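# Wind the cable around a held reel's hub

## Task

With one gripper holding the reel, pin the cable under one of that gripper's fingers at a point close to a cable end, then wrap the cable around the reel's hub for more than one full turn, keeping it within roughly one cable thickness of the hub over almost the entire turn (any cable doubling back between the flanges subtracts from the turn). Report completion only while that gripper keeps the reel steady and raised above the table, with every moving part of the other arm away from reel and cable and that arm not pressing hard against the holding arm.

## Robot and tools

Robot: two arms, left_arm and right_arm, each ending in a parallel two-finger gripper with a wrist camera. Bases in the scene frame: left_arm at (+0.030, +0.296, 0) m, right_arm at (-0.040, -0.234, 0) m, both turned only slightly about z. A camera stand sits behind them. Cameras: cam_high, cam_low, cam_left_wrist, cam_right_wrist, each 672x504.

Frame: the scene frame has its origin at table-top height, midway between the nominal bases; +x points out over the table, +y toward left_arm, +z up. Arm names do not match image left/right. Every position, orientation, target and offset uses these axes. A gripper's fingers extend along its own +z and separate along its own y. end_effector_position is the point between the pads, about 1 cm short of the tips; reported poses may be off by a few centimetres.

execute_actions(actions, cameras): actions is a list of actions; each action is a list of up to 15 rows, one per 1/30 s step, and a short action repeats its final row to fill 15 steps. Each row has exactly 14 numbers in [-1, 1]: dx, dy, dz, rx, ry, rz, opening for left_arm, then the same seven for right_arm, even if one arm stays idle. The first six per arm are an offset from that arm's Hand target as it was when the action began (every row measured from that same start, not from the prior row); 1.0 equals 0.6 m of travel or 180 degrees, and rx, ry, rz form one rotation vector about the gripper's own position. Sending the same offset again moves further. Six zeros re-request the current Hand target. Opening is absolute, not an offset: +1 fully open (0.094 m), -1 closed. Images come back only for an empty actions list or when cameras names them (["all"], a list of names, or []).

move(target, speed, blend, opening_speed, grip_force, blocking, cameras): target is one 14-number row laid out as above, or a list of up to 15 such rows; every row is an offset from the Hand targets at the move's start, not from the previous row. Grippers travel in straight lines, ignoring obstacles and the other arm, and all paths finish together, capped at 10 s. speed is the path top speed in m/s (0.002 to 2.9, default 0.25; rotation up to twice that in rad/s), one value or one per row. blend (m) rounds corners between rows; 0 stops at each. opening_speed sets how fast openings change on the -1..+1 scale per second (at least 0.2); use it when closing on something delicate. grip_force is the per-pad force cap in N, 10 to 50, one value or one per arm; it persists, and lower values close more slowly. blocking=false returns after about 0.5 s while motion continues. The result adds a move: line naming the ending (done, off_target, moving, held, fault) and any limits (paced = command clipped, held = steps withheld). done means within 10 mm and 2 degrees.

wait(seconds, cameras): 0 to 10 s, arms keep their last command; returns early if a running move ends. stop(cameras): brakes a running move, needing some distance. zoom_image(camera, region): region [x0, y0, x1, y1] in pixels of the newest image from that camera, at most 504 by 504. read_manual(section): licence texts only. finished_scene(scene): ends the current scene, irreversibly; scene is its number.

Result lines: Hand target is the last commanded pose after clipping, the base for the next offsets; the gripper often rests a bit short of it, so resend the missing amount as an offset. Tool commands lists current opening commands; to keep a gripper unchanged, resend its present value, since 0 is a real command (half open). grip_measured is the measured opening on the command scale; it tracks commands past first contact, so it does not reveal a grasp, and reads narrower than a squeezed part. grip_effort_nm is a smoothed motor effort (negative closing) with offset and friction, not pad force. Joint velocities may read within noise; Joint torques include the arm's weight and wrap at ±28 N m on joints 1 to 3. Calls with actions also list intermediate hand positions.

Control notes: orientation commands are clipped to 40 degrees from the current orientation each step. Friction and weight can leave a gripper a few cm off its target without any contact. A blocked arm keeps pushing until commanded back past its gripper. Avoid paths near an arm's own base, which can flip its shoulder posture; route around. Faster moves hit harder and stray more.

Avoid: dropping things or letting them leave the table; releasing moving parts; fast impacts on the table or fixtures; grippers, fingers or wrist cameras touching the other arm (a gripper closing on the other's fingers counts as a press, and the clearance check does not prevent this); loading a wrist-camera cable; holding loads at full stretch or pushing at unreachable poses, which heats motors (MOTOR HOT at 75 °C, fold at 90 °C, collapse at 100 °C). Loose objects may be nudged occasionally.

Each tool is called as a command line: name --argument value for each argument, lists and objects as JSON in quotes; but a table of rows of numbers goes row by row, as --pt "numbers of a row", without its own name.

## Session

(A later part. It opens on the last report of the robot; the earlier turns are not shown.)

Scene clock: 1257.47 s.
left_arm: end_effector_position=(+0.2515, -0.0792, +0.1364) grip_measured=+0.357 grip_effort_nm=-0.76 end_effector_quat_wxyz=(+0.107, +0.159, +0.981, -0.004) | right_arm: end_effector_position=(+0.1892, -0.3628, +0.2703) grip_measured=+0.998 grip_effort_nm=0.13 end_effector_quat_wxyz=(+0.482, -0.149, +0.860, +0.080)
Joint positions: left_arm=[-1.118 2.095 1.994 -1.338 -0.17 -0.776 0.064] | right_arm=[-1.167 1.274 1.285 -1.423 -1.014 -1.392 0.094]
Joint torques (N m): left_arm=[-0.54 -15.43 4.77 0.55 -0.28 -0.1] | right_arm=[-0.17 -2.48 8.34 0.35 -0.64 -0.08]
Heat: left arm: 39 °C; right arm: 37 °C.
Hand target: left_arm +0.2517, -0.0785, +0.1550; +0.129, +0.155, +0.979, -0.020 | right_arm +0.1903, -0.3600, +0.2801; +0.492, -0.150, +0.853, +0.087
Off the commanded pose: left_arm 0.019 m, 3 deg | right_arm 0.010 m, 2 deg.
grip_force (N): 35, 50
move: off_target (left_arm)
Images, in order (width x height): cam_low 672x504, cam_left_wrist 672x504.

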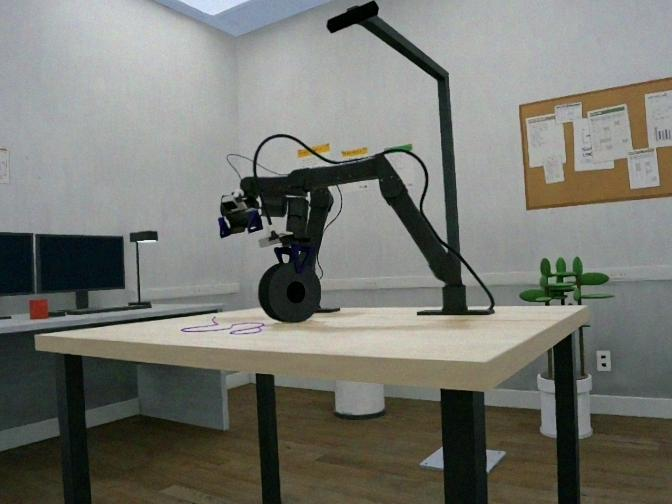

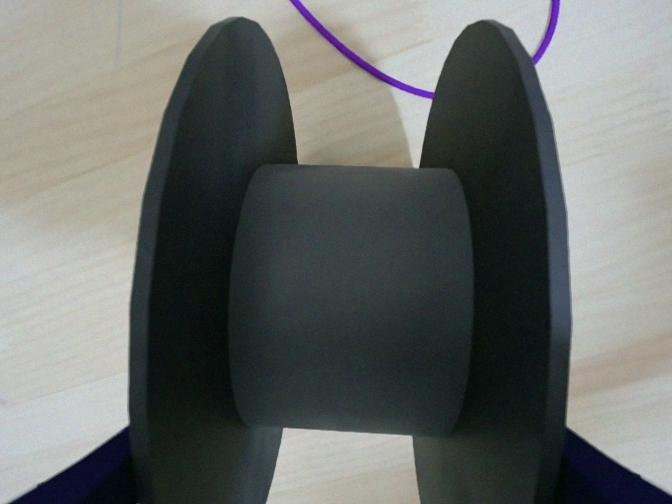

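move --pt "0 0 0.05 0 0 0 0.15 0 0 0 0 0 0 1" --pt "0.1087 0.1858 0.045 0.0202 0.0521 -0.039 0.15 0 0 0 0 0 0 1" --blend '[0.01,0]' --speed '[0.06,0.12]' --cameras '["all"]'

zoom_image --camera "cam_low" --region '[250, 230, 350, 330]'

Scene clock: 1287.33 s.
left_arm: end_effector_position=(+0.3234, +0.0309, +0.1604) grip_measured=+0.357 grip_effort_nm=-0.76 end_effector_quat_wxyz=(+0.025, +0.211, +0.977, +0.005) | right_arm: end_effector_position=(+0.1892, -0.3628, +0.2703) grip_measured=+0.998 grip_effort_nm=0.13 end_effector_quat_wxyz=(+0.482, -0.149, +0.860, +0.080)
Joint positions: left_arm=[-0.761 2.044 2.031 -1.521 -0.034 -0.326 0.064] | right_arm=[-1.167 1.274 1.285 -1.423 -1.014 -1.392 0.094]
Joint torques (N m): left_arm=[-0.38 -15.31 5.41 0.18 0.02 0.03] | right_arm=[-0.14 -2.48 8.36 0.37 -0.63 -0.08]
Heat: left arm: 39 °C; right arm: 38 °C.
Hand target: left_arm +0.3170, +0.0330, +0.1820; +0.042, +0.216, +0.975, -0.009 | right_arm +0.1903, -0.3600, +0.2801; +0.492, -0.150, +0.853, +0.087
Off the commanded pose: left_arm 0.023 m, 3 deg | right_arm 0.010 m, 2 deg.
grip_force (N): 35, 50
move: off_target (left_arm)

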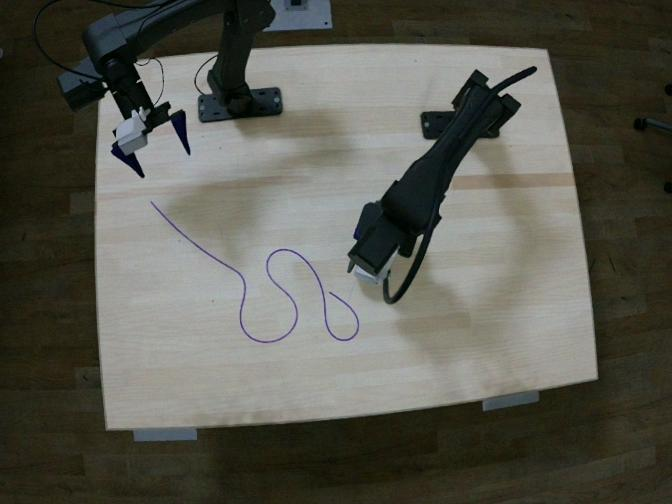

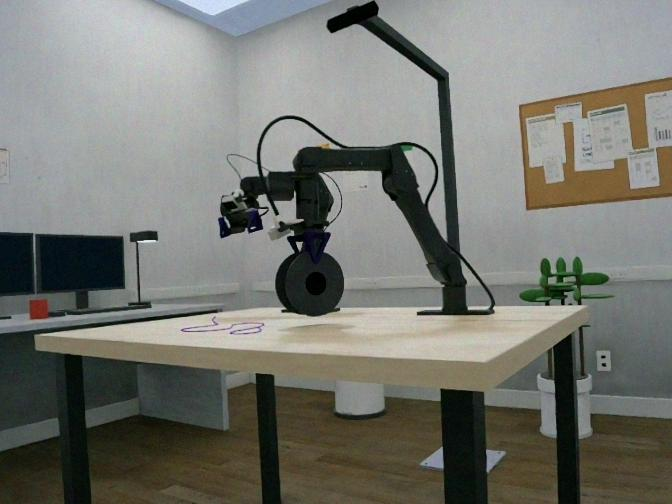

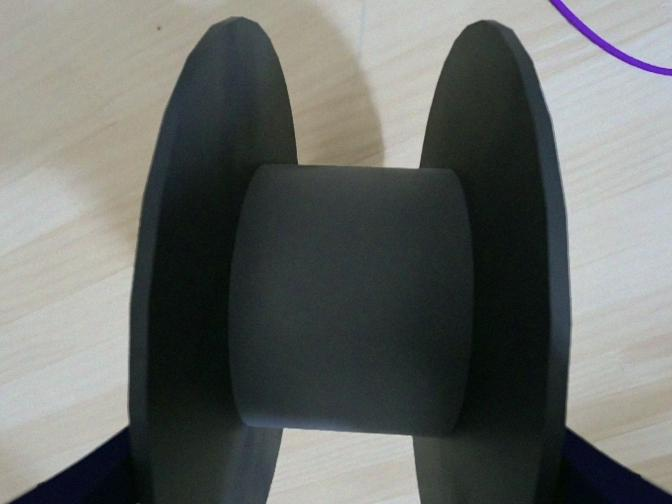

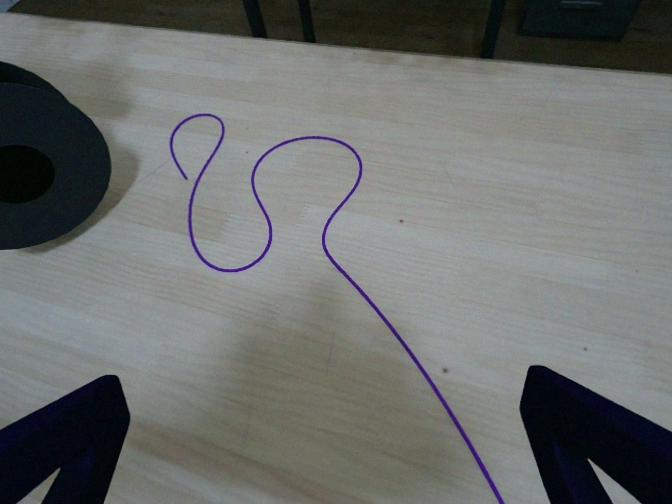

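Scaled by 5.040.

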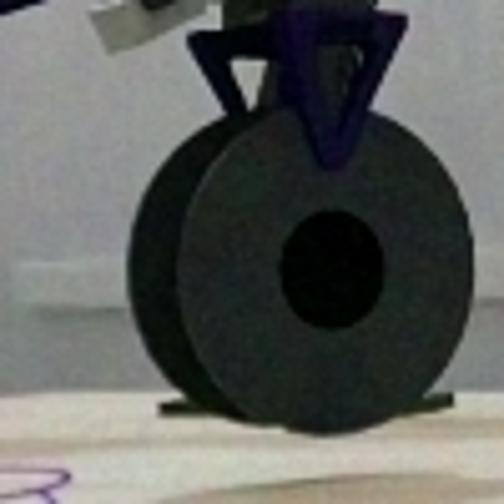

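move --target '[0,0,-0.0267,0,0,0,0.15,0,0,0,0,0,0,1]' --speed 0.05 --cameras '["cam_low"]'

zoom_image --camera "cam_low" --region '[250, 230, 350, 330]'

Scene clock: 1292.57 s.
left_arm: end_effector_position=(+0.3181, +0.0356, +0.1452) grip_measured=+0.357 grip_effort_nm=-0.76 end_effector_quat_wxyz=(+0.013, +0.212, +0.977, +0.011) | right_arm: end_effector_position=(+0.1892, -0.3628, +0.2703) grip_measured=+0.998 grip_effort_nm=0.13 end_effector_quat_wxyz=(+0.482, -0.149, +0.860, +0.080)
Joint positions: left_arm=[-0.761 2.028 1.947 -1.479 -0.033 -0.326 0.064] | right_arm=[-1.167 1.274 1.285 -1.423 -1.014 -1.392 0.094]
Joint torques (N m): left_arm=[-0.39 -15.47 5 0.41 0.02 0.04] | right_arm=[-0.17 -2.59 8.35 0.36 -0.65 -0.07]
Heat: left arm: 39 °C; right arm: 38 °C.
Hand target: left_arm +0.3169, +0.0330, +0.1661; +0.042, +0.216, +0.975, -0.010 | right_arm +0.1903, -0.3600, +0.2801; +0.492, -0.150, +0.853, +0.087
Off the commanded pose: left_arm 0.021 m, 4 deg | right_arm 0.010 m, 2 deg.
grip_force (N): 35, 50
move: off_target (left_arm)
Images, in order (width x height): cam_low 672x504.

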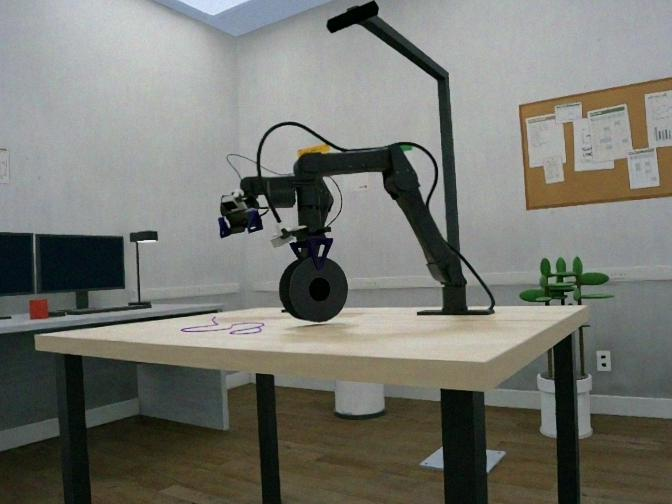

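Scaled by 5.040.

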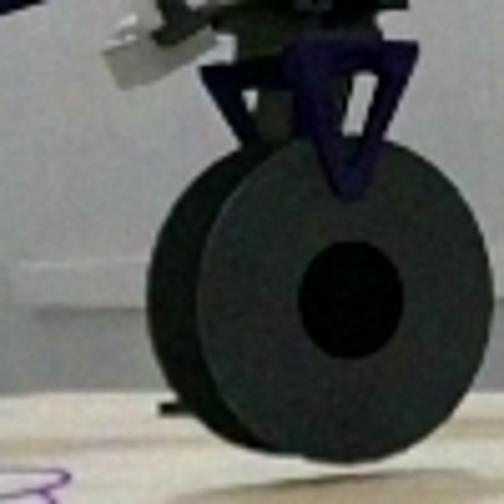

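move --target '[0,0,-0.01,0,0,0,0.15,0,0,0,0,0,0,1]' --speed 0.04 --cameras '[]'

move --target '[0,0,-0.006,0,0,0,0.15,0,0,0,0,0,0,1]' --speed 0.04 --cameras '["cam_low"]'

zoom_image --camera "cam_low" --region '[250, 230, 350, 330]'

Scene clock: 1297.57 s.
left_arm: end_effector_position=(+0.3180, +0.0357, +0.1381) grip_measured=+0.357 grip_effort_nm=-0.76 end_effector_quat_wxyz=(+0.012, +0.212, +0.977, +0.012) | right_arm: end_effector_position=(+0.1892, -0.3628, +0.2703) grip_measured=+0.998 grip_effort_nm=0.13 end_effector_quat_wxyz=(+0.482, -0.149, +0.860, +0.080)
Joint positions: left_arm=[-0.761 2.025 1.915 -1.452 -0.033 -0.325 0.064] | right_arm=[-1.167 1.274 1.285 -1.423 -1.014 -1.392 0.094]
Joint torques (N m): left_arm=[-0.38 -15.76 4.98 0.39 0.02 0.04] | right_arm=[-0.14 -2.55 8.35 0.35 -0.64 -0.08]
Heat: left arm: 38 °C; right arm: 38 °C.
Hand target: left_arm +0.3170, +0.0330, +0.1601; +0.042, +0.216, +0.975, -0.010 | right_arm +0.1903, -0.3600, +0.2801; +0.492, -0.150, +0.853, +0.087
Off the commanded pose: left_arm 0.022 m, 4 deg | right_arm 0.010 m, 2 deg.
grip_force (N): 35, 50
move: off_target (left_arm)
No camera images: "cameras" was empty.

Scene clock: 1298.27 s.
left_arm: end_effector_position=(+0.3173, +0.0364, +0.1370) grip_measured=+0.357 grip_effort_nm=-0.76 end_effector_quat_wxyz=(+0.013, +0.212, +0.977, +0.011) | right_arm: end_effector_position=(+0.1892, -0.3628, +0.2703) grip_measured=+0.998 grip_effort_nm=0.13 end_effector_quat_wxyz=(+0.482, -0.149, +0.860, +0.080)
Joint positions: left_arm=[-0.761 2.017 1.899 -1.442 -0.033 -0.325 0.064] | right_arm=[-1.167 1.274 1.285 -1.423 -1.014 -1.392 0.094]
Joint torques (N m): left_arm=[-0.39 -15.16 4.89 0.41 0.02 0.04] | right_arm=[-0.17 -2.51 8.36 0.35 -0.64 -0.09]
Heat: left arm: 38 °C; right arm: 38 °C.
Hand target: left_arm +0.3170, +0.0330, +0.1564; +0.042, +0.216, +0.975, -0.009 | right_arm +0.1903, -0.3600, +0.2801; +0.492, -0.150, +0.853, +0.087
Off the commanded pose: left_arm 0.020 m, 4 deg | right_arm 0.010 m, 2 deg.
grip_force (N): 35, 50
move: off_target (left_arm)
Images, in order (width x height): cam_low 672x504.

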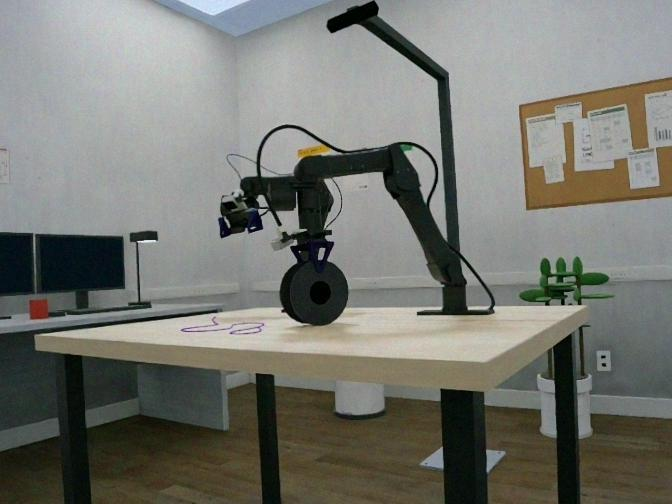

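Scaled by 5.040.

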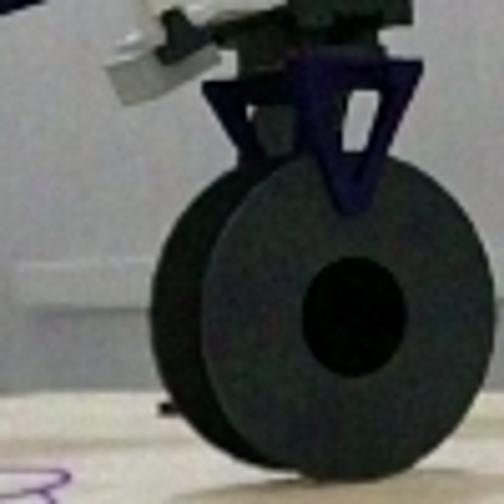

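move --target '[0,0,-0.006,0,0,0,0.15,0,0,0,0,0,0,1]' --speed 0.04 --cameras '[]'

move --target '[0,0,0,0,0,0,0.5,0,0,0,0,0,0,1]' --speed 0.04 --opening_speed 0.2 --cameras '["cam_low","cam_left_wrist"]'

zoom_image --camera "cam_low" --region '[250, 230, 350, 330]'

Scene clock: 1304.23 s.
left_arm: end_effector_position=(+0.3168, +0.0369, +0.1370) grip_measured=+0.357 grip_effort_nm=-0.76 end_effector_quat_wxyz=(+0.016, +0.212, +0.977, +0.010) | right_arm: end_effector_position=(+0.1892, -0.3628, +0.2703) grip_measured=+0.998 grip_effort_nm=0.13 end_effector_quat_wxyz=(+0.482, -0.149, +0.860, +0.080)
Joint positions: left_arm=[-0.761 2.008 1.885 -1.431 -0.033 -0.325 0.064] | right_arm=[-1.167 1.274 1.285 -1.423 -1.014 -1.392 0.094]
Joint torques (N m): left_arm=[-0.39 -14.54 4.71 0.47 0.02 0.04] | right_arm=[-0.13 -2.52 8.34 0.36 -0.63 -0.09]
Heat: left arm: 38 °C; right arm: 38 °C.
Hand target: left_arm +0.3170, +0.0330, +0.1529; +0.042, +0.216, +0.975, -0.009 | right_arm +0.1903, -0.3600, +0.2801; +0.492, -0.150, +0.853, +0.087
Off the commanded pose: left_arm 0.016 m, 4 deg | right_arm 0.010 m, 2 deg.
grip_force (N): 35, 50
move: off_target (left_arm)
No camera images: "cameras" was empty.

Scene clock: 1306.20 s.
left_arm: end_effector_position=(+0.3180, +0.0350, +0.1370) grip_measured=+0.498 grip_effort_nm=0.10 end_effector_quat_wxyz=(+0.019, +0.212, +0.977, +0.006) | right_arm: end_effector_position=(+0.1892, -0.3628, +0.2703) grip_measured=+0.998 grip_effort_nm=0.13 end_effector_quat_wxyz=(+0.482, -0.149, +0.860, +0.080)
Joint positions: left_arm=[-0.761 2.008 1.885 -1.422 -0.03 -0.325 0.07] | right_arm=[-1.167 1.274 1.285 -1.423 -1.014 -1.392 0.094]
Joint torques (N m): left_arm=[-0.39 -14.52 4.66 0.42 -0.02 0.04] | right_arm=[-0.16 -2.54 8.39 0.36 -0.63 -0.1]
Heat: left arm: 38 °C; right arm: 38 °C.
Hand target: left_arm +0.3170, +0.0330, +0.1529; +0.042, +0.216, +0.975, -0.009 | right_arm +0.1903, -0.3600, +0.2801; +0.492, -0.150, +0.853, +0.087
Off the commanded pose: left_arm 0.016 m, 3 deg | right_arm 0.010 m, 2 deg.
grip_force (N): 35, 50
move: off_target (left_arm)
Images, in order (width x height): cam_low 672x504, cam_left_wrist 672x504.

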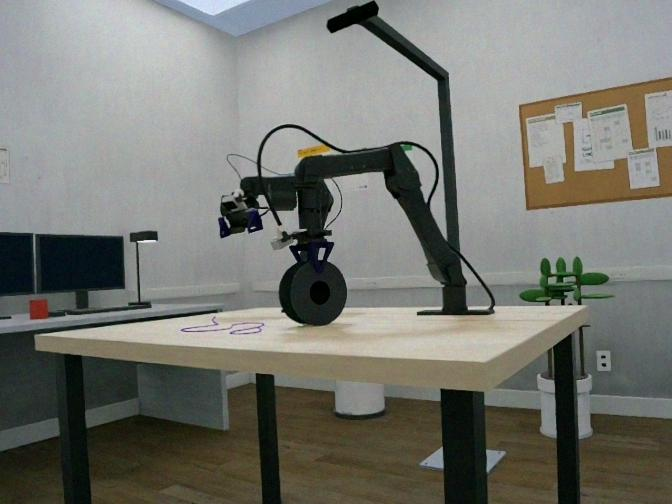

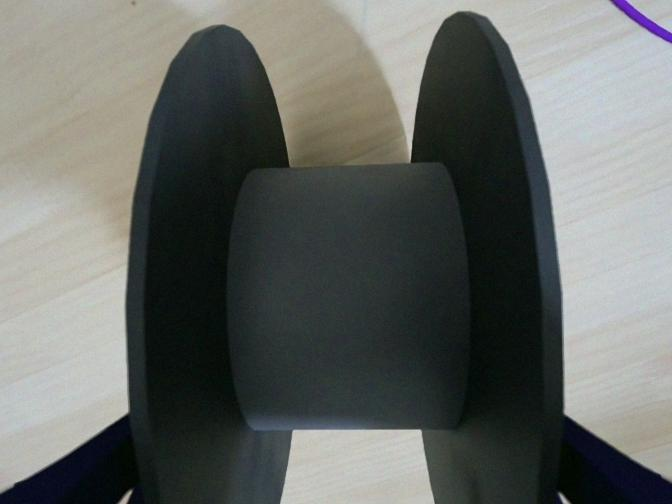

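Scaled by 5.040.

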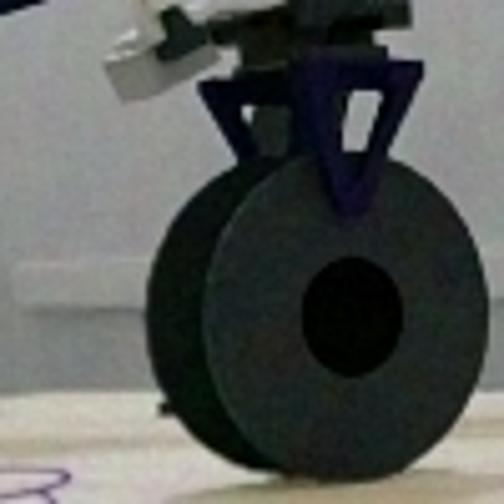

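move --target '[0,0,0,0,0,0,1,0,0,0,0,0,0,1]' --speed 0.04 --opening_speed 0.25 --cameras '["cam_low","cam_left_wrist"]'

zoom_image --camera "cam_low" --region '[250, 230, 350, 330]'

Scene clock: 1311.60 s.
left_arm: end_effector_position=(+0.3180, +0.0350, +0.1370) grip_measured=+0.998 grip_effort_nm=0.10 end_effector_quat_wxyz=(+0.019, +0.212, +0.977, +0.006) | right_arm: end_effector_position=(+0.1892, -0.3628, +0.2703) grip_measured=+0.998 grip_effort_nm=0.13 end_effector_quat_wxyz=(+0.482, -0.149, +0.860, +0.080)
Joint positions: left_arm=[-0.761 2.008 1.885 -1.422 -0.03 -0.325 0.094] | right_arm=[-1.167 1.274 1.285 -1.423 -1.014 -1.392 0.094]
Joint torques (N m): left_arm=[-0.38 -14.52 4.64 0.42 -0.01 0.03] | right_arm=[-0.1 -2.54 8.35 0.36 -0.64 -0.09]
Heat: left arm: 38 °C; right arm: 38 °C.
Hand target: left_arm +0.3170, +0.0330, +0.1529; +0.042, +0.216, +0.975, -0.009 | right_arm +0.1903, -0.3600, +0.2801; +0.492, -0.150, +0.853, +0.087
Off the commanded pose: left_arm 0.016 m, 3 deg | right_arm 0.010 m, 2 deg.
grip_force (N): 35, 50
move: off_target (left_arm)
Images, in order (width x height): cam_low 672x504, cam_left_wrist 672x504.

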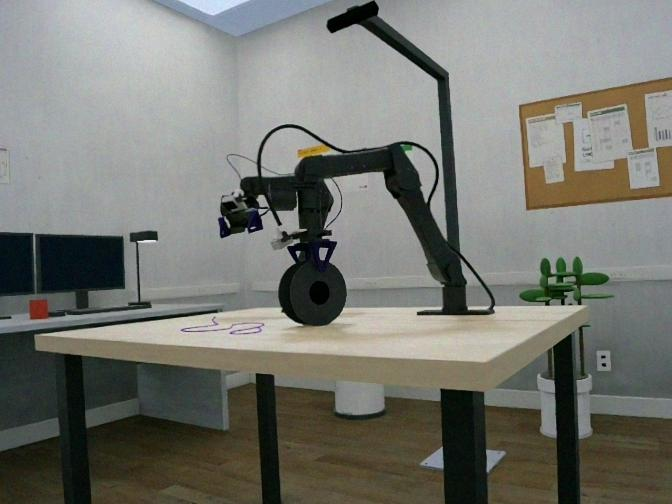

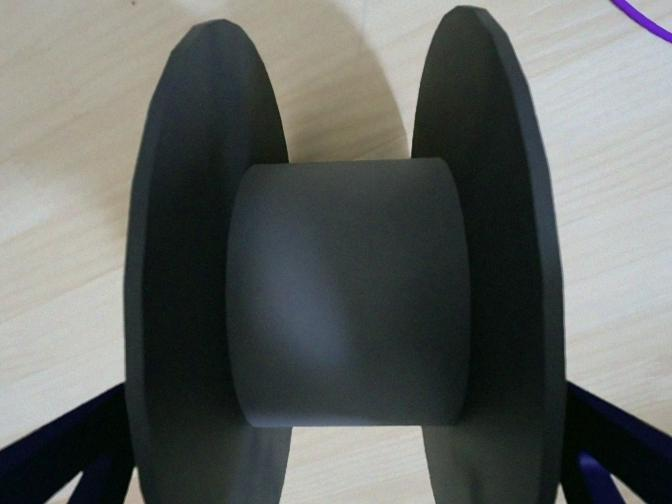

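Scaled by 5.040.

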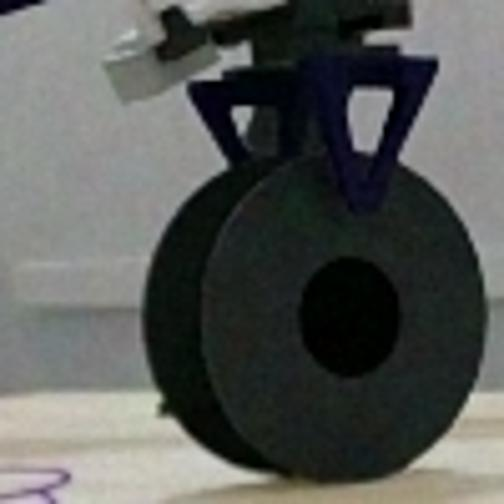

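move --pt "0 0 0.0833 0 0 0 1 0 0 0 0 0 0 1" --pt "0.0717 -0.0217 0.2117 0.02 -0.036 -0.237 1 0 0 0 0 0 0 1" --pt "0.2145 -0.1207 -0.0215 0.0496 -0.0889 -0.5923 1 0 0 0 0 0 0 1" --blend '[0.01,0.04,0]' --speed '[0.08,0.25,0.25]' --cameras '["all"]'

Scene clock: 1406.83 s.
left_arm: end_effector_position=(+0.4462, -0.0394, +0.1530) grip_measured=+0.998 grip_effort_nm=0.10 end_effector_quat_wxyz=(+0.138, +0.905, +0.395, +0.071) | right_arm: end_effector_position=(+0.1892, -0.3628, +0.2703) grip_measured=+0.998 grip_effort_nm=0.13 end_effector_quat_wxyz=(+0.482, -0.149, +0.860, +0.080)
Joint positions: left_arm=[-0.688 2.542 2.815 -1.532 0.001 1.638 0.094] | right_arm=[-1.167 1.274 1.285 -1.423 -1.014 -1.392 0.094]
Joint torques (N m): left_arm=[0.51 -10.92 7.54 0.52 0.15 0.05] | right_arm=[-0.18 -2.51 8.35 0.35 -0.64 -0.07]
Heat: left arm: 37 °C; right arm: 39 °C.
Hand target: left_arm +0.4457, -0.0394, +0.1399; +0.120, +0.909, +0.395, +0.052 | right_arm +0.1903, -0.3600, +0.2801; +0.492, -0.150, +0.853, +0.087
Off the commanded pose: left_arm 0.013 m, 3 deg | right_arm 0.010 m, 2 deg.
joint sent to its limit (left arm) — joint 4 (wrist pitch), lower limit. The joint targets still meet the commanded pose.
grip_force (N): 35, 50
move: off_target (left_arm)

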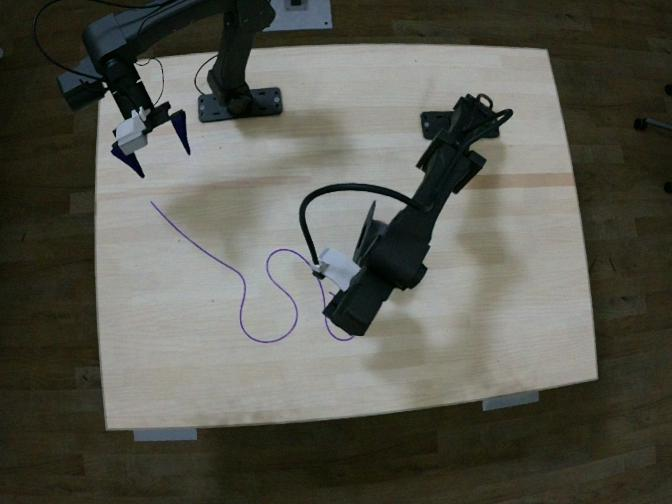

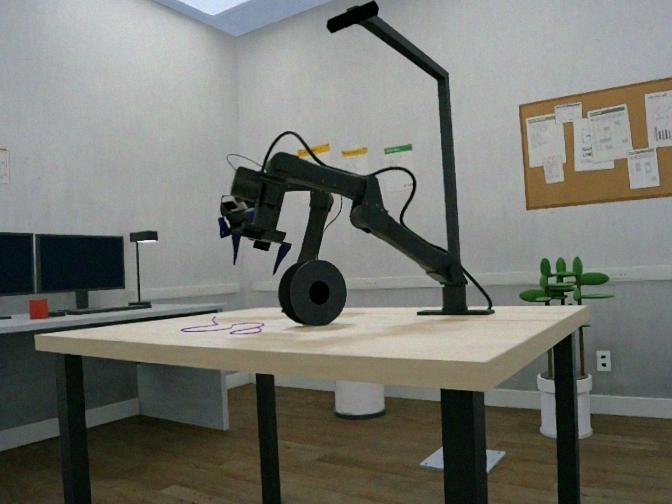

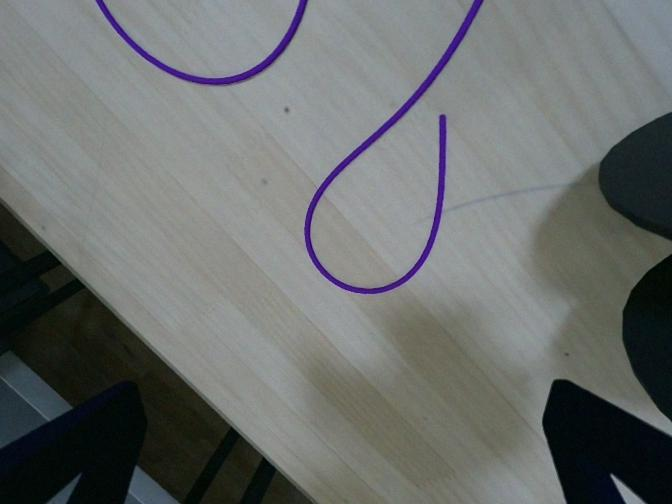

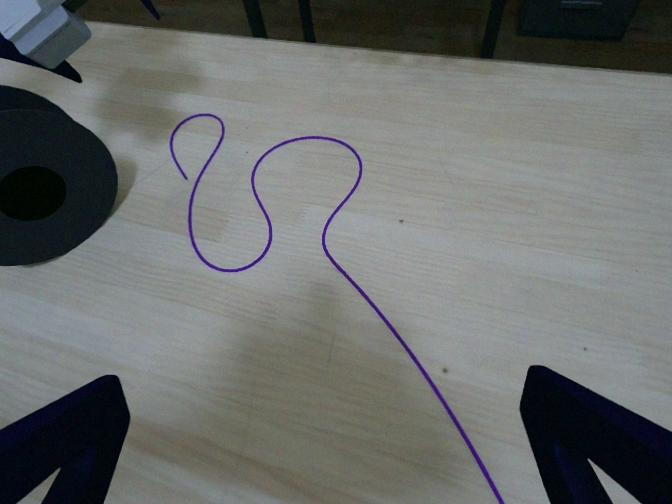

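move --target '[-0.0092,0.0072,-0.15,0,0,0,-0.3,0,0,0,0,0,0,1]' --speed 0.12 --grip_force '[50,50]' --cameras '["cam_left_wrist"]'

Scene clock: 1424.23 s.
left_arm: end_effector_position=(+0.4372, -0.0323, +0.0234) grip_measured=-0.298 grip_effort_nm=-0.10 end_effector_quat_wxyz=(+0.091, +0.912, +0.398, +0.046) | right_arm: end_effector_position=(+0.1892, -0.3628, +0.2703) grip_measured=+0.998 grip_effort_nm=0.13 end_effector_quat_wxyz=(+0.482, -0.149, +0.860, +0.080)
Joint positions: left_arm=[-0.688 2.435 2.111 -1.043 0.001 1.639 0.033] | right_arm=[-1.167 1.274 1.285 -1.423 -1.014 -1.392 0.094]
Joint torques (N m): left_arm=[0.47 -18.85 4.92 0.58 0.14 0.04] | right_arm=[-0.16 -2.52 8.35 0.35 -0.64 -0.08]
Heat: left arm: 38 °C; right arm: 39 °C.
Hand target: left_arm +0.4402, -0.0351, +0.0500; +0.120, +0.909, +0.395, +0.052 | right_arm +0.1903, -0.3600, +0.2801; +0.492, -0.150, +0.853, +0.087
Off the commanded pose: left_arm 0.027 m, 3 deg | right_arm 0.010 m, 2 deg.
move: off_target (left_arm)
Images, in order (width x height): cam_left_wrist 672x504.

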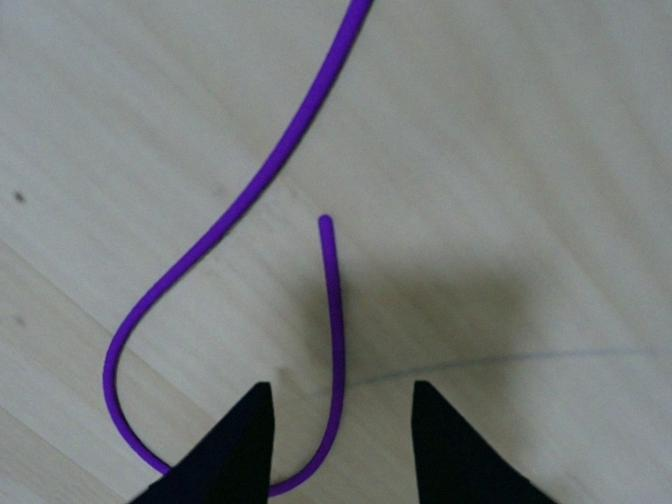

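move --target '[0.0055,-0.0052,-0.018,0,0,0,-0.55,0,0,0,0,0,0,1]' --speed 0.05 --cameras '["cam_left_wrist"]'

Scene clock: 1439.83 s.
left_arm: end_effector_position=(+0.4413, -0.0356, +0.0246) grip_measured=-0.548 grip_effort_nm=-0.11 end_effector_quat_wxyz=(+0.100, +0.911, +0.397, +0.051) | right_arm: end_effector_position=(+0.1892, -0.3628, +0.2703) grip_measured=+0.998 grip_effort_nm=0.13 end_effector_quat_wxyz=(+0.482, -0.149, +0.860, +0.080)
Joint positions: left_arm=[-0.688 2.435 2.111 -1.021 0.001 1.639 0.021] | right_arm=[-1.167 1.274 1.285 -1.423 -1.014 -1.392 0.094]
Joint torques (N m): left_arm=[0.4 -16.59 5.38 0.64 0.14 0.03] | right_arm=[-0.18 -2.52 8.39 0.35 -0.63 -0.08]
Heat: left arm: 44 °C; right arm: 39 °C.
Hand target: left_arm +0.4435, -0.0382, +0.0392; +0.120, +0.909, +0.395, +0.052 | right_arm +0.1903, -0.3600, +0.2801; +0.492, -0.150, +0.853, +0.087
Off the commanded pose: left_arm 0.015 m, 2 deg | right_arm 0.010 m, 2 deg.
move: off_target (left_arm)
Images, in order (width x height): cam_left_wrist 672x504.

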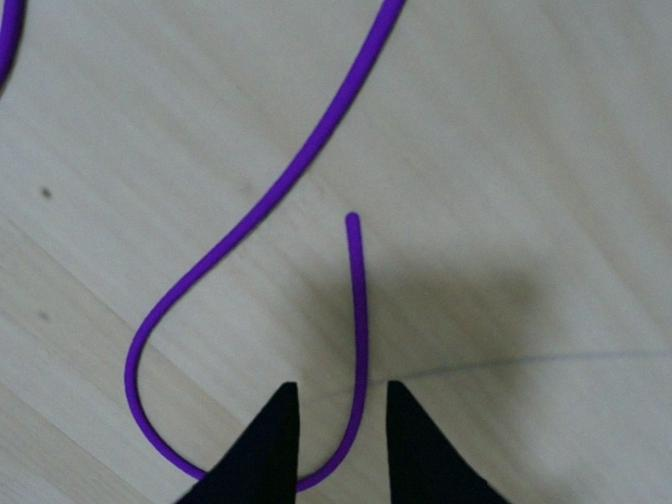

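move --target '[0.002,-0.002,-0.02,0,0,0,-0.55,0,0,0,0,0,0,1]' --speed 0.05 --cameras '["cam_left_wrist"]'

Scene clock: 1443.90 s.
left_arm: end_effector_position=(+0.4448, -0.0384, +0.0216) grip_measured=-0.548 grip_effort_nm=-0.11 end_effector_quat_wxyz=(+0.109, +0.910, +0.397, +0.056) | right_arm: end_effector_position=(+0.1892, -0.3628, +0.2703) grip_measured=+0.998 grip_effort_nm=0.13 end_effector_quat_wxyz=(+0.482, -0.149, +0.860, +0.080)
Joint positions: left_arm=[-0.688 2.435 2.095 -0.985 0.001 1.639 0.021] | right_arm=[-1.167 1.274 1.285 -1.423 -1.014 -1.392 0.094]
Joint torques (N m): left_arm=[0.38 -15.41 4.93 0.69 0.14 0.03] | right_arm=[-0.12 -2.5 8.35 0.35 -0.64 -0.09]
Heat: left arm: 45 °C; right arm: 39 °C.
Hand target: left_arm +0.4446, -0.0394, +0.0271; +0.120, +0.909, +0.395, +0.052 | right_arm +0.1903, -0.3600, +0.2801; +0.492, -0.150, +0.853, +0.087
Off the commanded pose: left_arm 0.006 m, 1 deg | right_arm 0.010 m, 2 deg.
move: done
Images, in order (width x height): cam_left_wrist 672x504.

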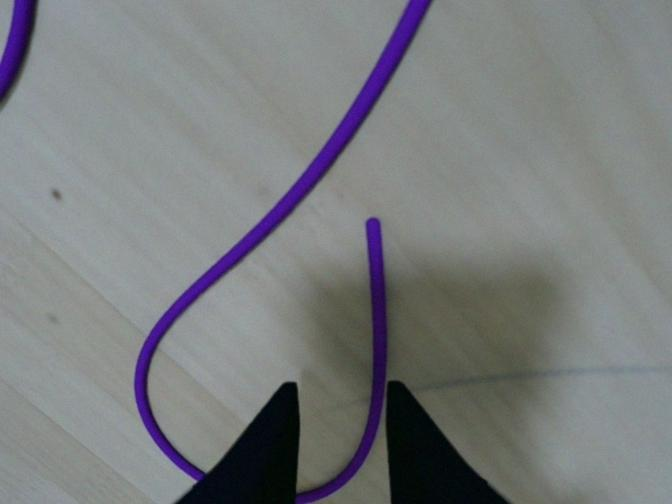

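move --target '[-0.0083,0.0078,-0.025,0,0,0,-0.55,0,0,0,0,0,0,1]' --speed 0.05 --cameras '["cam_left_wrist"]'

Scene clock: 1450.60 s.
left_arm: end_effector_position=(+0.4422, -0.0365, +0.0118) grip_measured=-0.548 grip_effort_nm=-0.08 end_effector_quat_wxyz=(+0.115, +0.909, +0.397, +0.059) | right_arm: end_effector_position=(+0.1892, -0.3628, +0.2703) grip_measured=+0.998 grip_effort_nm=0.13 end_effector_quat_wxyz=(+0.482, -0.149, +0.860, +0.080)
Joint positions: left_arm=[-0.688 2.411 2.009 -0.91 0.002 1.639 0.021] | right_arm=[-1.167 1.274 1.285 -1.423 -1.014 -1.392 0.094]
Joint torques (N m): left_arm=[0.47 -15.06 3.81 0.74 0.14 0.03] | right_arm=[-0.23 -2.45 8.36 0.36 -0.63 -0.09]
Heat: left arm: 45 °C; right arm: 39 °C.
Hand target: left_arm +0.4396, -0.0348, +0.0121; +0.120, +0.909, +0.395, +0.052 | right_arm +0.1903, -0.3600, +0.2801; +0.492, -0.150, +0.853, +0.087
Off the commanded pose: left_arm 0.003 m, 1 deg | right_arm 0.010 m, 2 deg.
move: done
Images, in order (width x height): cam_left_wrist 672x504.

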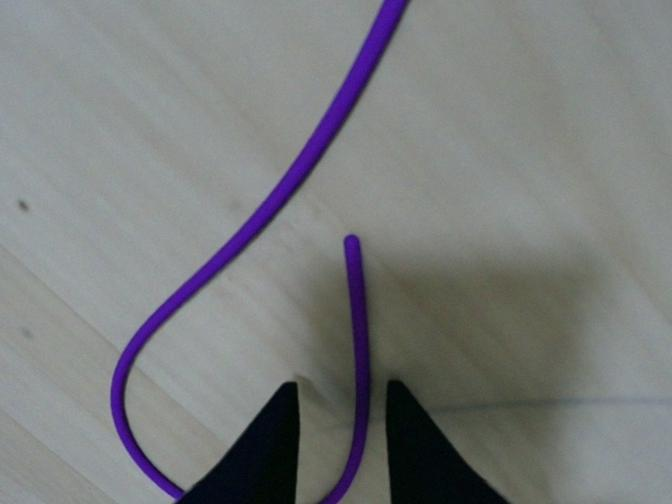

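move --target '[-0.0025,0.002,-0.01,0,0,0,-0.55,0,0,0,0,0,0,1]' --speed 0.04 --cameras '["cam_left_wrist"]'

Scene clock: 1457.37 s.
left_arm: end_effector_position=(+0.4421, -0.0364, +0.0117) grip_measured=-0.548 grip_effort_nm=-0.09 end_effector_quat_wxyz=(+0.120, +0.908, +0.396, +0.061) | right_arm: end_effector_position=(+0.1892, -0.3628, +0.2703) grip_measured=+0.998 grip_effort_nm=0.13 end_effector_quat_wxyz=(+0.482, -0.149, +0.860, +0.080)
Joint positions: left_arm=[-0.688 2.397 1.981 -0.884 0.002 1.639 0.021] | right_arm=[-1.167 1.274 1.285 -1.423 -1.014 -1.392 0.094]
Joint torques (N m): left_arm=[0.47 -14.22 3.51 0.79 0.14 0.03] | right_arm=[-0.16 -2.48 8.32 0.36 -0.63 -0.09]
Heat: left arm: 43 °C; right arm: 39 °C.
Hand target: left_arm +0.4381, -0.0336, +0.0061; +0.120, +0.909, +0.395, +0.052 | right_arm +0.1903, -0.3600, +0.2801; +0.492, -0.150, +0.853, +0.087
Off the commanded pose: left_arm 0.007 m, 1 deg | right_arm 0.010 m, 2 deg.
move: done
Images, in order (width x height): cam_left_wrist 672x504.

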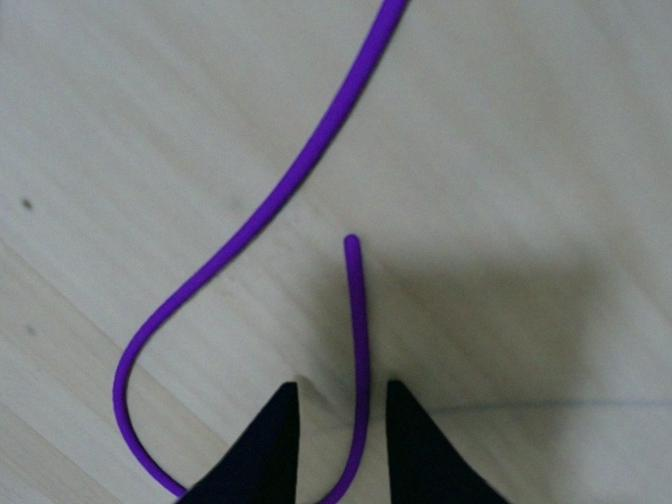

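move --target '[0,0,0,0,0,0,-0.78,0,0,0,0,0,0,1]' --speed 0.04 --opening_speed 0.3 --cameras '["cam_left_wrist"]'

Scene clock: 1467.87 s.
left_arm: end_effector_position=(+0.4410, -0.0355, +0.0107) grip_measured=-0.778 grip_effort_nm=-0.11 end_effector_quat_wxyz=(+0.118, +0.908, +0.396, +0.060) | right_arm: end_effector_position=(+0.1892, -0.3628, +0.2703) grip_measured=+0.998 grip_effort_nm=0.13 end_effector_quat_wxyz=(+0.482, -0.149, +0.860, +0.080)
Joint positions: left_arm=[-0.688 2.396 1.977 -0.885 0.002 1.639 0.01] | right_arm=[-1.167 1.274 1.285 -1.423 -1.014 -1.392 0.094]
Joint torques (N m): left_arm=[0.47 -14.12 3.82 0.78 0.14 0.04] | right_arm=[-0.2 -2.51 8.38 0.37 -0.64 -0.1]
Heat: left arm: 43 °C; right arm: 40 °C.
Hand target: left_arm +0.4382, -0.0336, +0.0062; +0.120, +0.909, +0.395, +0.052 | right_arm +0.1903, -0.3600, +0.2801; +0.492, -0.150, +0.853, +0.087
Off the commanded pose: left_arm 0.006 m, 1 deg | right_arm 0.010 m, 2 deg.
move: done
Images, in order (width x height): cam_left_wrist 672x504.

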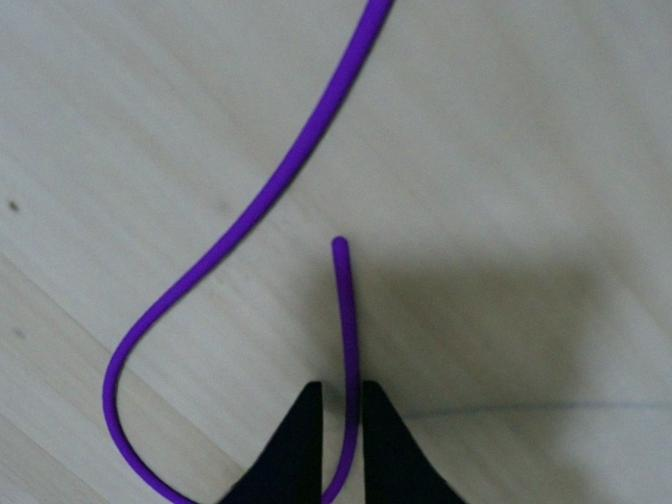

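move --target '[0,0,-0.008,0,0,0,-0.78,0,0,0,0,0,0,1]' --speed 0.04 --cameras '[]'

move --target '[0,0,0,0,0,0,-1,0,0,0,0,0,0,1]' --speed 0.04 --grip_force '[20,50]' --opening_speed 0.3 --cameras '["cam_left_wrist"]'

Scene clock: 1472.83 s.
left_arm: end_effector_position=(+0.4406, -0.0352, +0.0102) grip_measured=-0.778 grip_effort_nm=-0.11 end_effector_quat_wxyz=(+0.118, +0.908, +0.396, +0.060) | right_arm: end_effector_position=(+0.1892, -0.3628, +0.2703) grip_measured=+0.998 grip_effort_nm=0.13 end_effector_quat_wxyz=(+0.482, -0.149, +0.860, +0.080)
Joint positions: left_arm=[-0.688 2.394 1.97 -0.881 0.002 1.639 0.01] | right_arm=[-1.167 1.274 1.285 -1.423 -1.014 -1.392 0.094]
Joint torques (N m): left_arm=[0.49 -13.53 3.4 0.9 0.14 0.03] | right_arm=[-0.14 -2.55 8.4 0.37 -0.62 -0.08]
Heat: left arm: 44 °C; right arm: 40 °C.
Hand target: left_arm +0.4381, -0.0336, +0.0013; +0.120, +0.909, +0.395, +0.052 | right_arm +0.1903, -0.3600, +0.2801; +0.492, -0.150, +0.853, +0.087
Off the commanded pose: left_arm 0.009 m, 1 deg | right_arm 0.010 m, 2 deg.
move: done
No camera images: "cameras" was empty.

Scene clock: 1473.77 s.
left_arm: end_effector_position=(+0.4395, -0.0343, +0.0097) grip_measured=-0.928 grip_effort_nm=-0.48 end_effector_quat_wxyz=(+0.116, +0.909, +0.396, +0.059) | right_arm: end_effector_position=(+0.1892, -0.3628, +0.2703) grip_measured=+0.998 grip_effort_nm=0.13 end_effector_quat_wxyz=(+0.482, -0.149, +0.860, +0.080)
Joint positions: left_arm=[-0.688 2.393 1.967 -0.883 0.002 1.639 0.003] | right_arm=[-1.167 1.274 1.285 -1.423 -1.014 -1.392 0.094]
Joint torques (N m): left_arm=[0.47 -13.44 3.66 0.9 0.13 0.04] | right_arm=[-0.2 -2.5 8.32 0.35 -0.63 -0.08]
Heat: left arm: 43 °C; right arm: 40 °C.
Hand target: left_arm +0.4381, -0.0336, +0.0013; +0.120, +0.909, +0.395, +0.052 | right_arm +0.1903, -0.3600, +0.2801; +0.492, -0.150, +0.853, +0.087
Off the commanded pose: left_arm 0.009 m, 1 deg | right_arm 0.010 m, 2 deg.
grip_force (N): 20, 50
move: done
Images, in order (width x height): cam_left_wrist 672x504.

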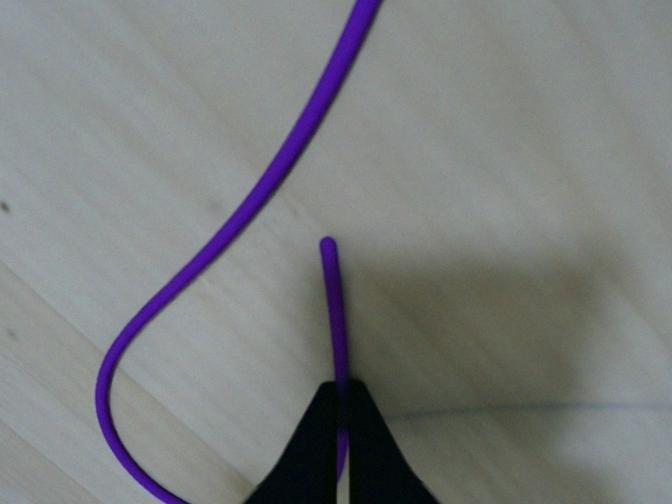

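move --target '[0,0,0.1,0,0,0,-1,0,0,0,0,0,0,1]' --speed 0.08 --grip_force '[30,50]' --cameras '["cam_left_wrist","cam_low"]'

Scene clock: 1481.10 s.
left_arm: end_effector_position=(+0.4348, -0.0305, +0.0368) grip_measured=-0.939 grip_effort_nm=-0.67 end_effector_quat_wxyz=(+0.098, +0.911, +0.397, +0.050) | right_arm: end_effector_position=(+0.1892, -0.3628, +0.2703) grip_measured=+0.998 grip_effort_nm=0.13 end_effector_quat_wxyz=(+0.482, -0.149, +0.860, +0.080)
Joint positions: left_arm=[-0.688 2.393 2.084 -1.041 0.002 1.639 0.003] | right_arm=[-1.167 1.274 1.285 -1.423 -1.014 -1.392 0.094]
Joint torques (N m): left_arm=[0.46 -16.46 8.35 0.43 0.13 0.04] | right_arm=[-0.13 -2.52 8.36 0.34 -0.63 -0.08]
Heat: left arm: 42 °C; right arm: 40 °C.
Hand target: left_arm +0.4381, -0.0336, +0.0613; +0.120, +0.909, +0.395, +0.052 | right_arm +0.1903, -0.3600, +0.2801; +0.492, -0.150, +0.853, +0.087
Off the commanded pose: left_arm 0.025 m, 2 deg | right_arm 0.010 m, 2 deg.
grip_force (N): 30, 50
move: off_target (left_arm)
Images, in order (width x height): cam_low 672x504, cam_left_wrist 672x504.

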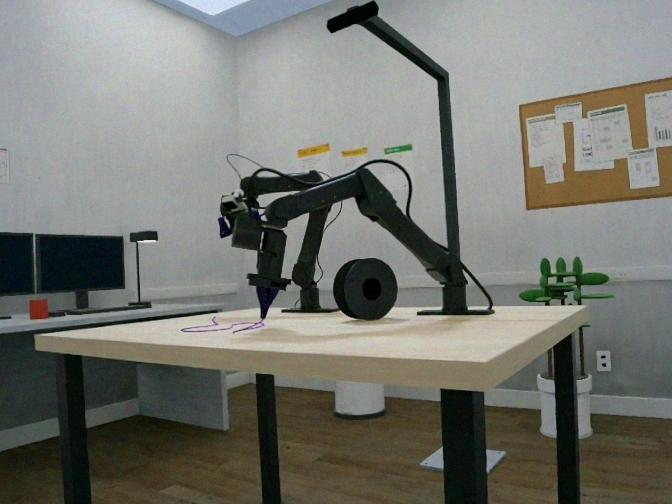

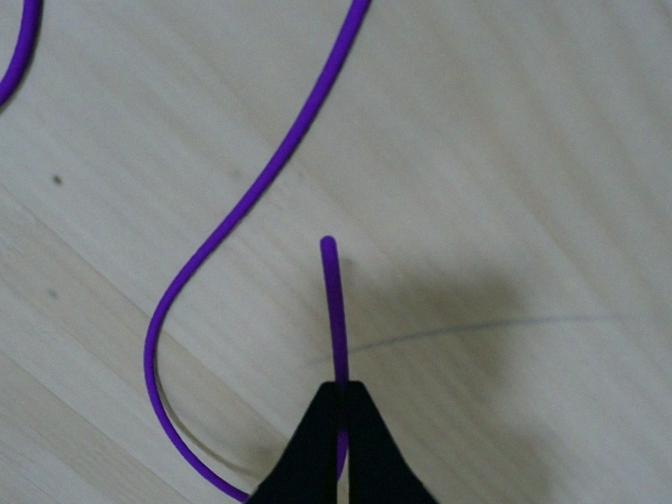

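wait --seconds 0.1 --cameras '["cam_high","cam_low","cam_right_wrist"]'

Scene clock: 1483.73 s.
left_arm: end_effector_position=(+0.4347, -0.0305, +0.0368) grip_measured=-0.939 grip_effort_nm=-0.67 end_effector_quat_wxyz=(+0.098, +0.911, +0.397, +0.050) | right_arm: end_effector_position=(+0.1892, -0.3628, +0.2703) grip_measured=+0.998 grip_effort_nm=0.13 end_effector_quat_wxyz=(+0.482, -0.149, +0.860, +0.080)
Joint positions: left_arm=[-0.688 2.393 2.084 -1.042 0.002 1.639 0.003] | right_arm=[-1.167 1.274 1.285 -1.423 -1.014 -1.392 0.094]
Joint torques (N m): left_arm=[0.47 -16.44 8.35 0.39 0.14 0.03] | right_arm=[-0.16 -2.51 8.34 0.35 -0.63 -0.08]
Heat: left arm: 42 °C; right arm: 40 °C.
Hand target: left_arm +0.4382, -0.0336, +0.0613; +0.120, +0.909, +0.395, +0.052 | right_arm +0.1903, -0.3600, +0.2801; +0.492, -0.150, +0.853, +0.087
Tool commands: left_gripper/opening=-1.0 right_gripper/opening=+1.0
Off the commanded pose: left_arm 0.025 m, 2 deg | right_arm 0.010 m, 2 deg.
grip_force (N): 30, 50
wait: 0.10 s; at rest from the start
Images, in order (width x height): cam_high 672x504, cam_low 672x504, cam_right_wrist 672x504.

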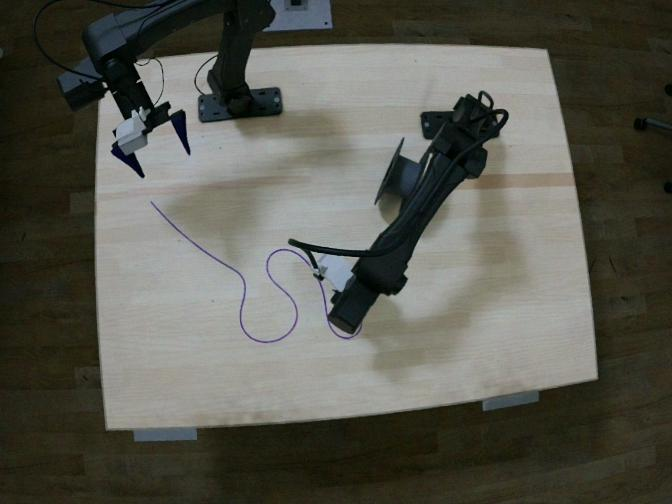

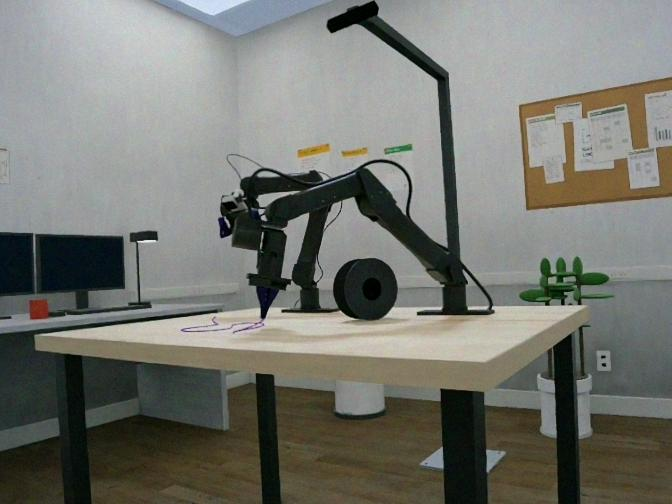

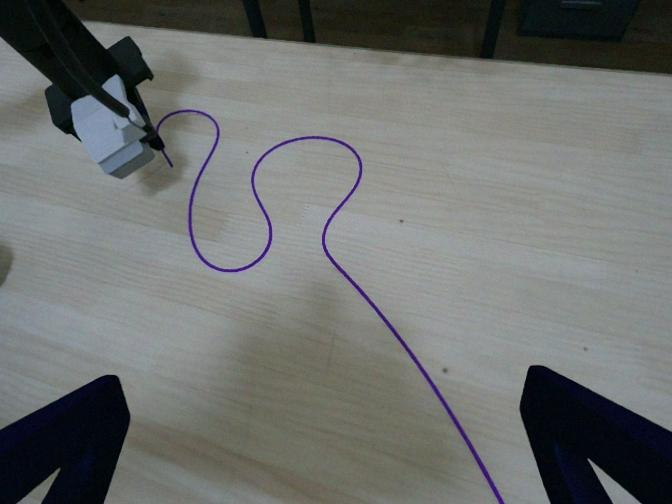

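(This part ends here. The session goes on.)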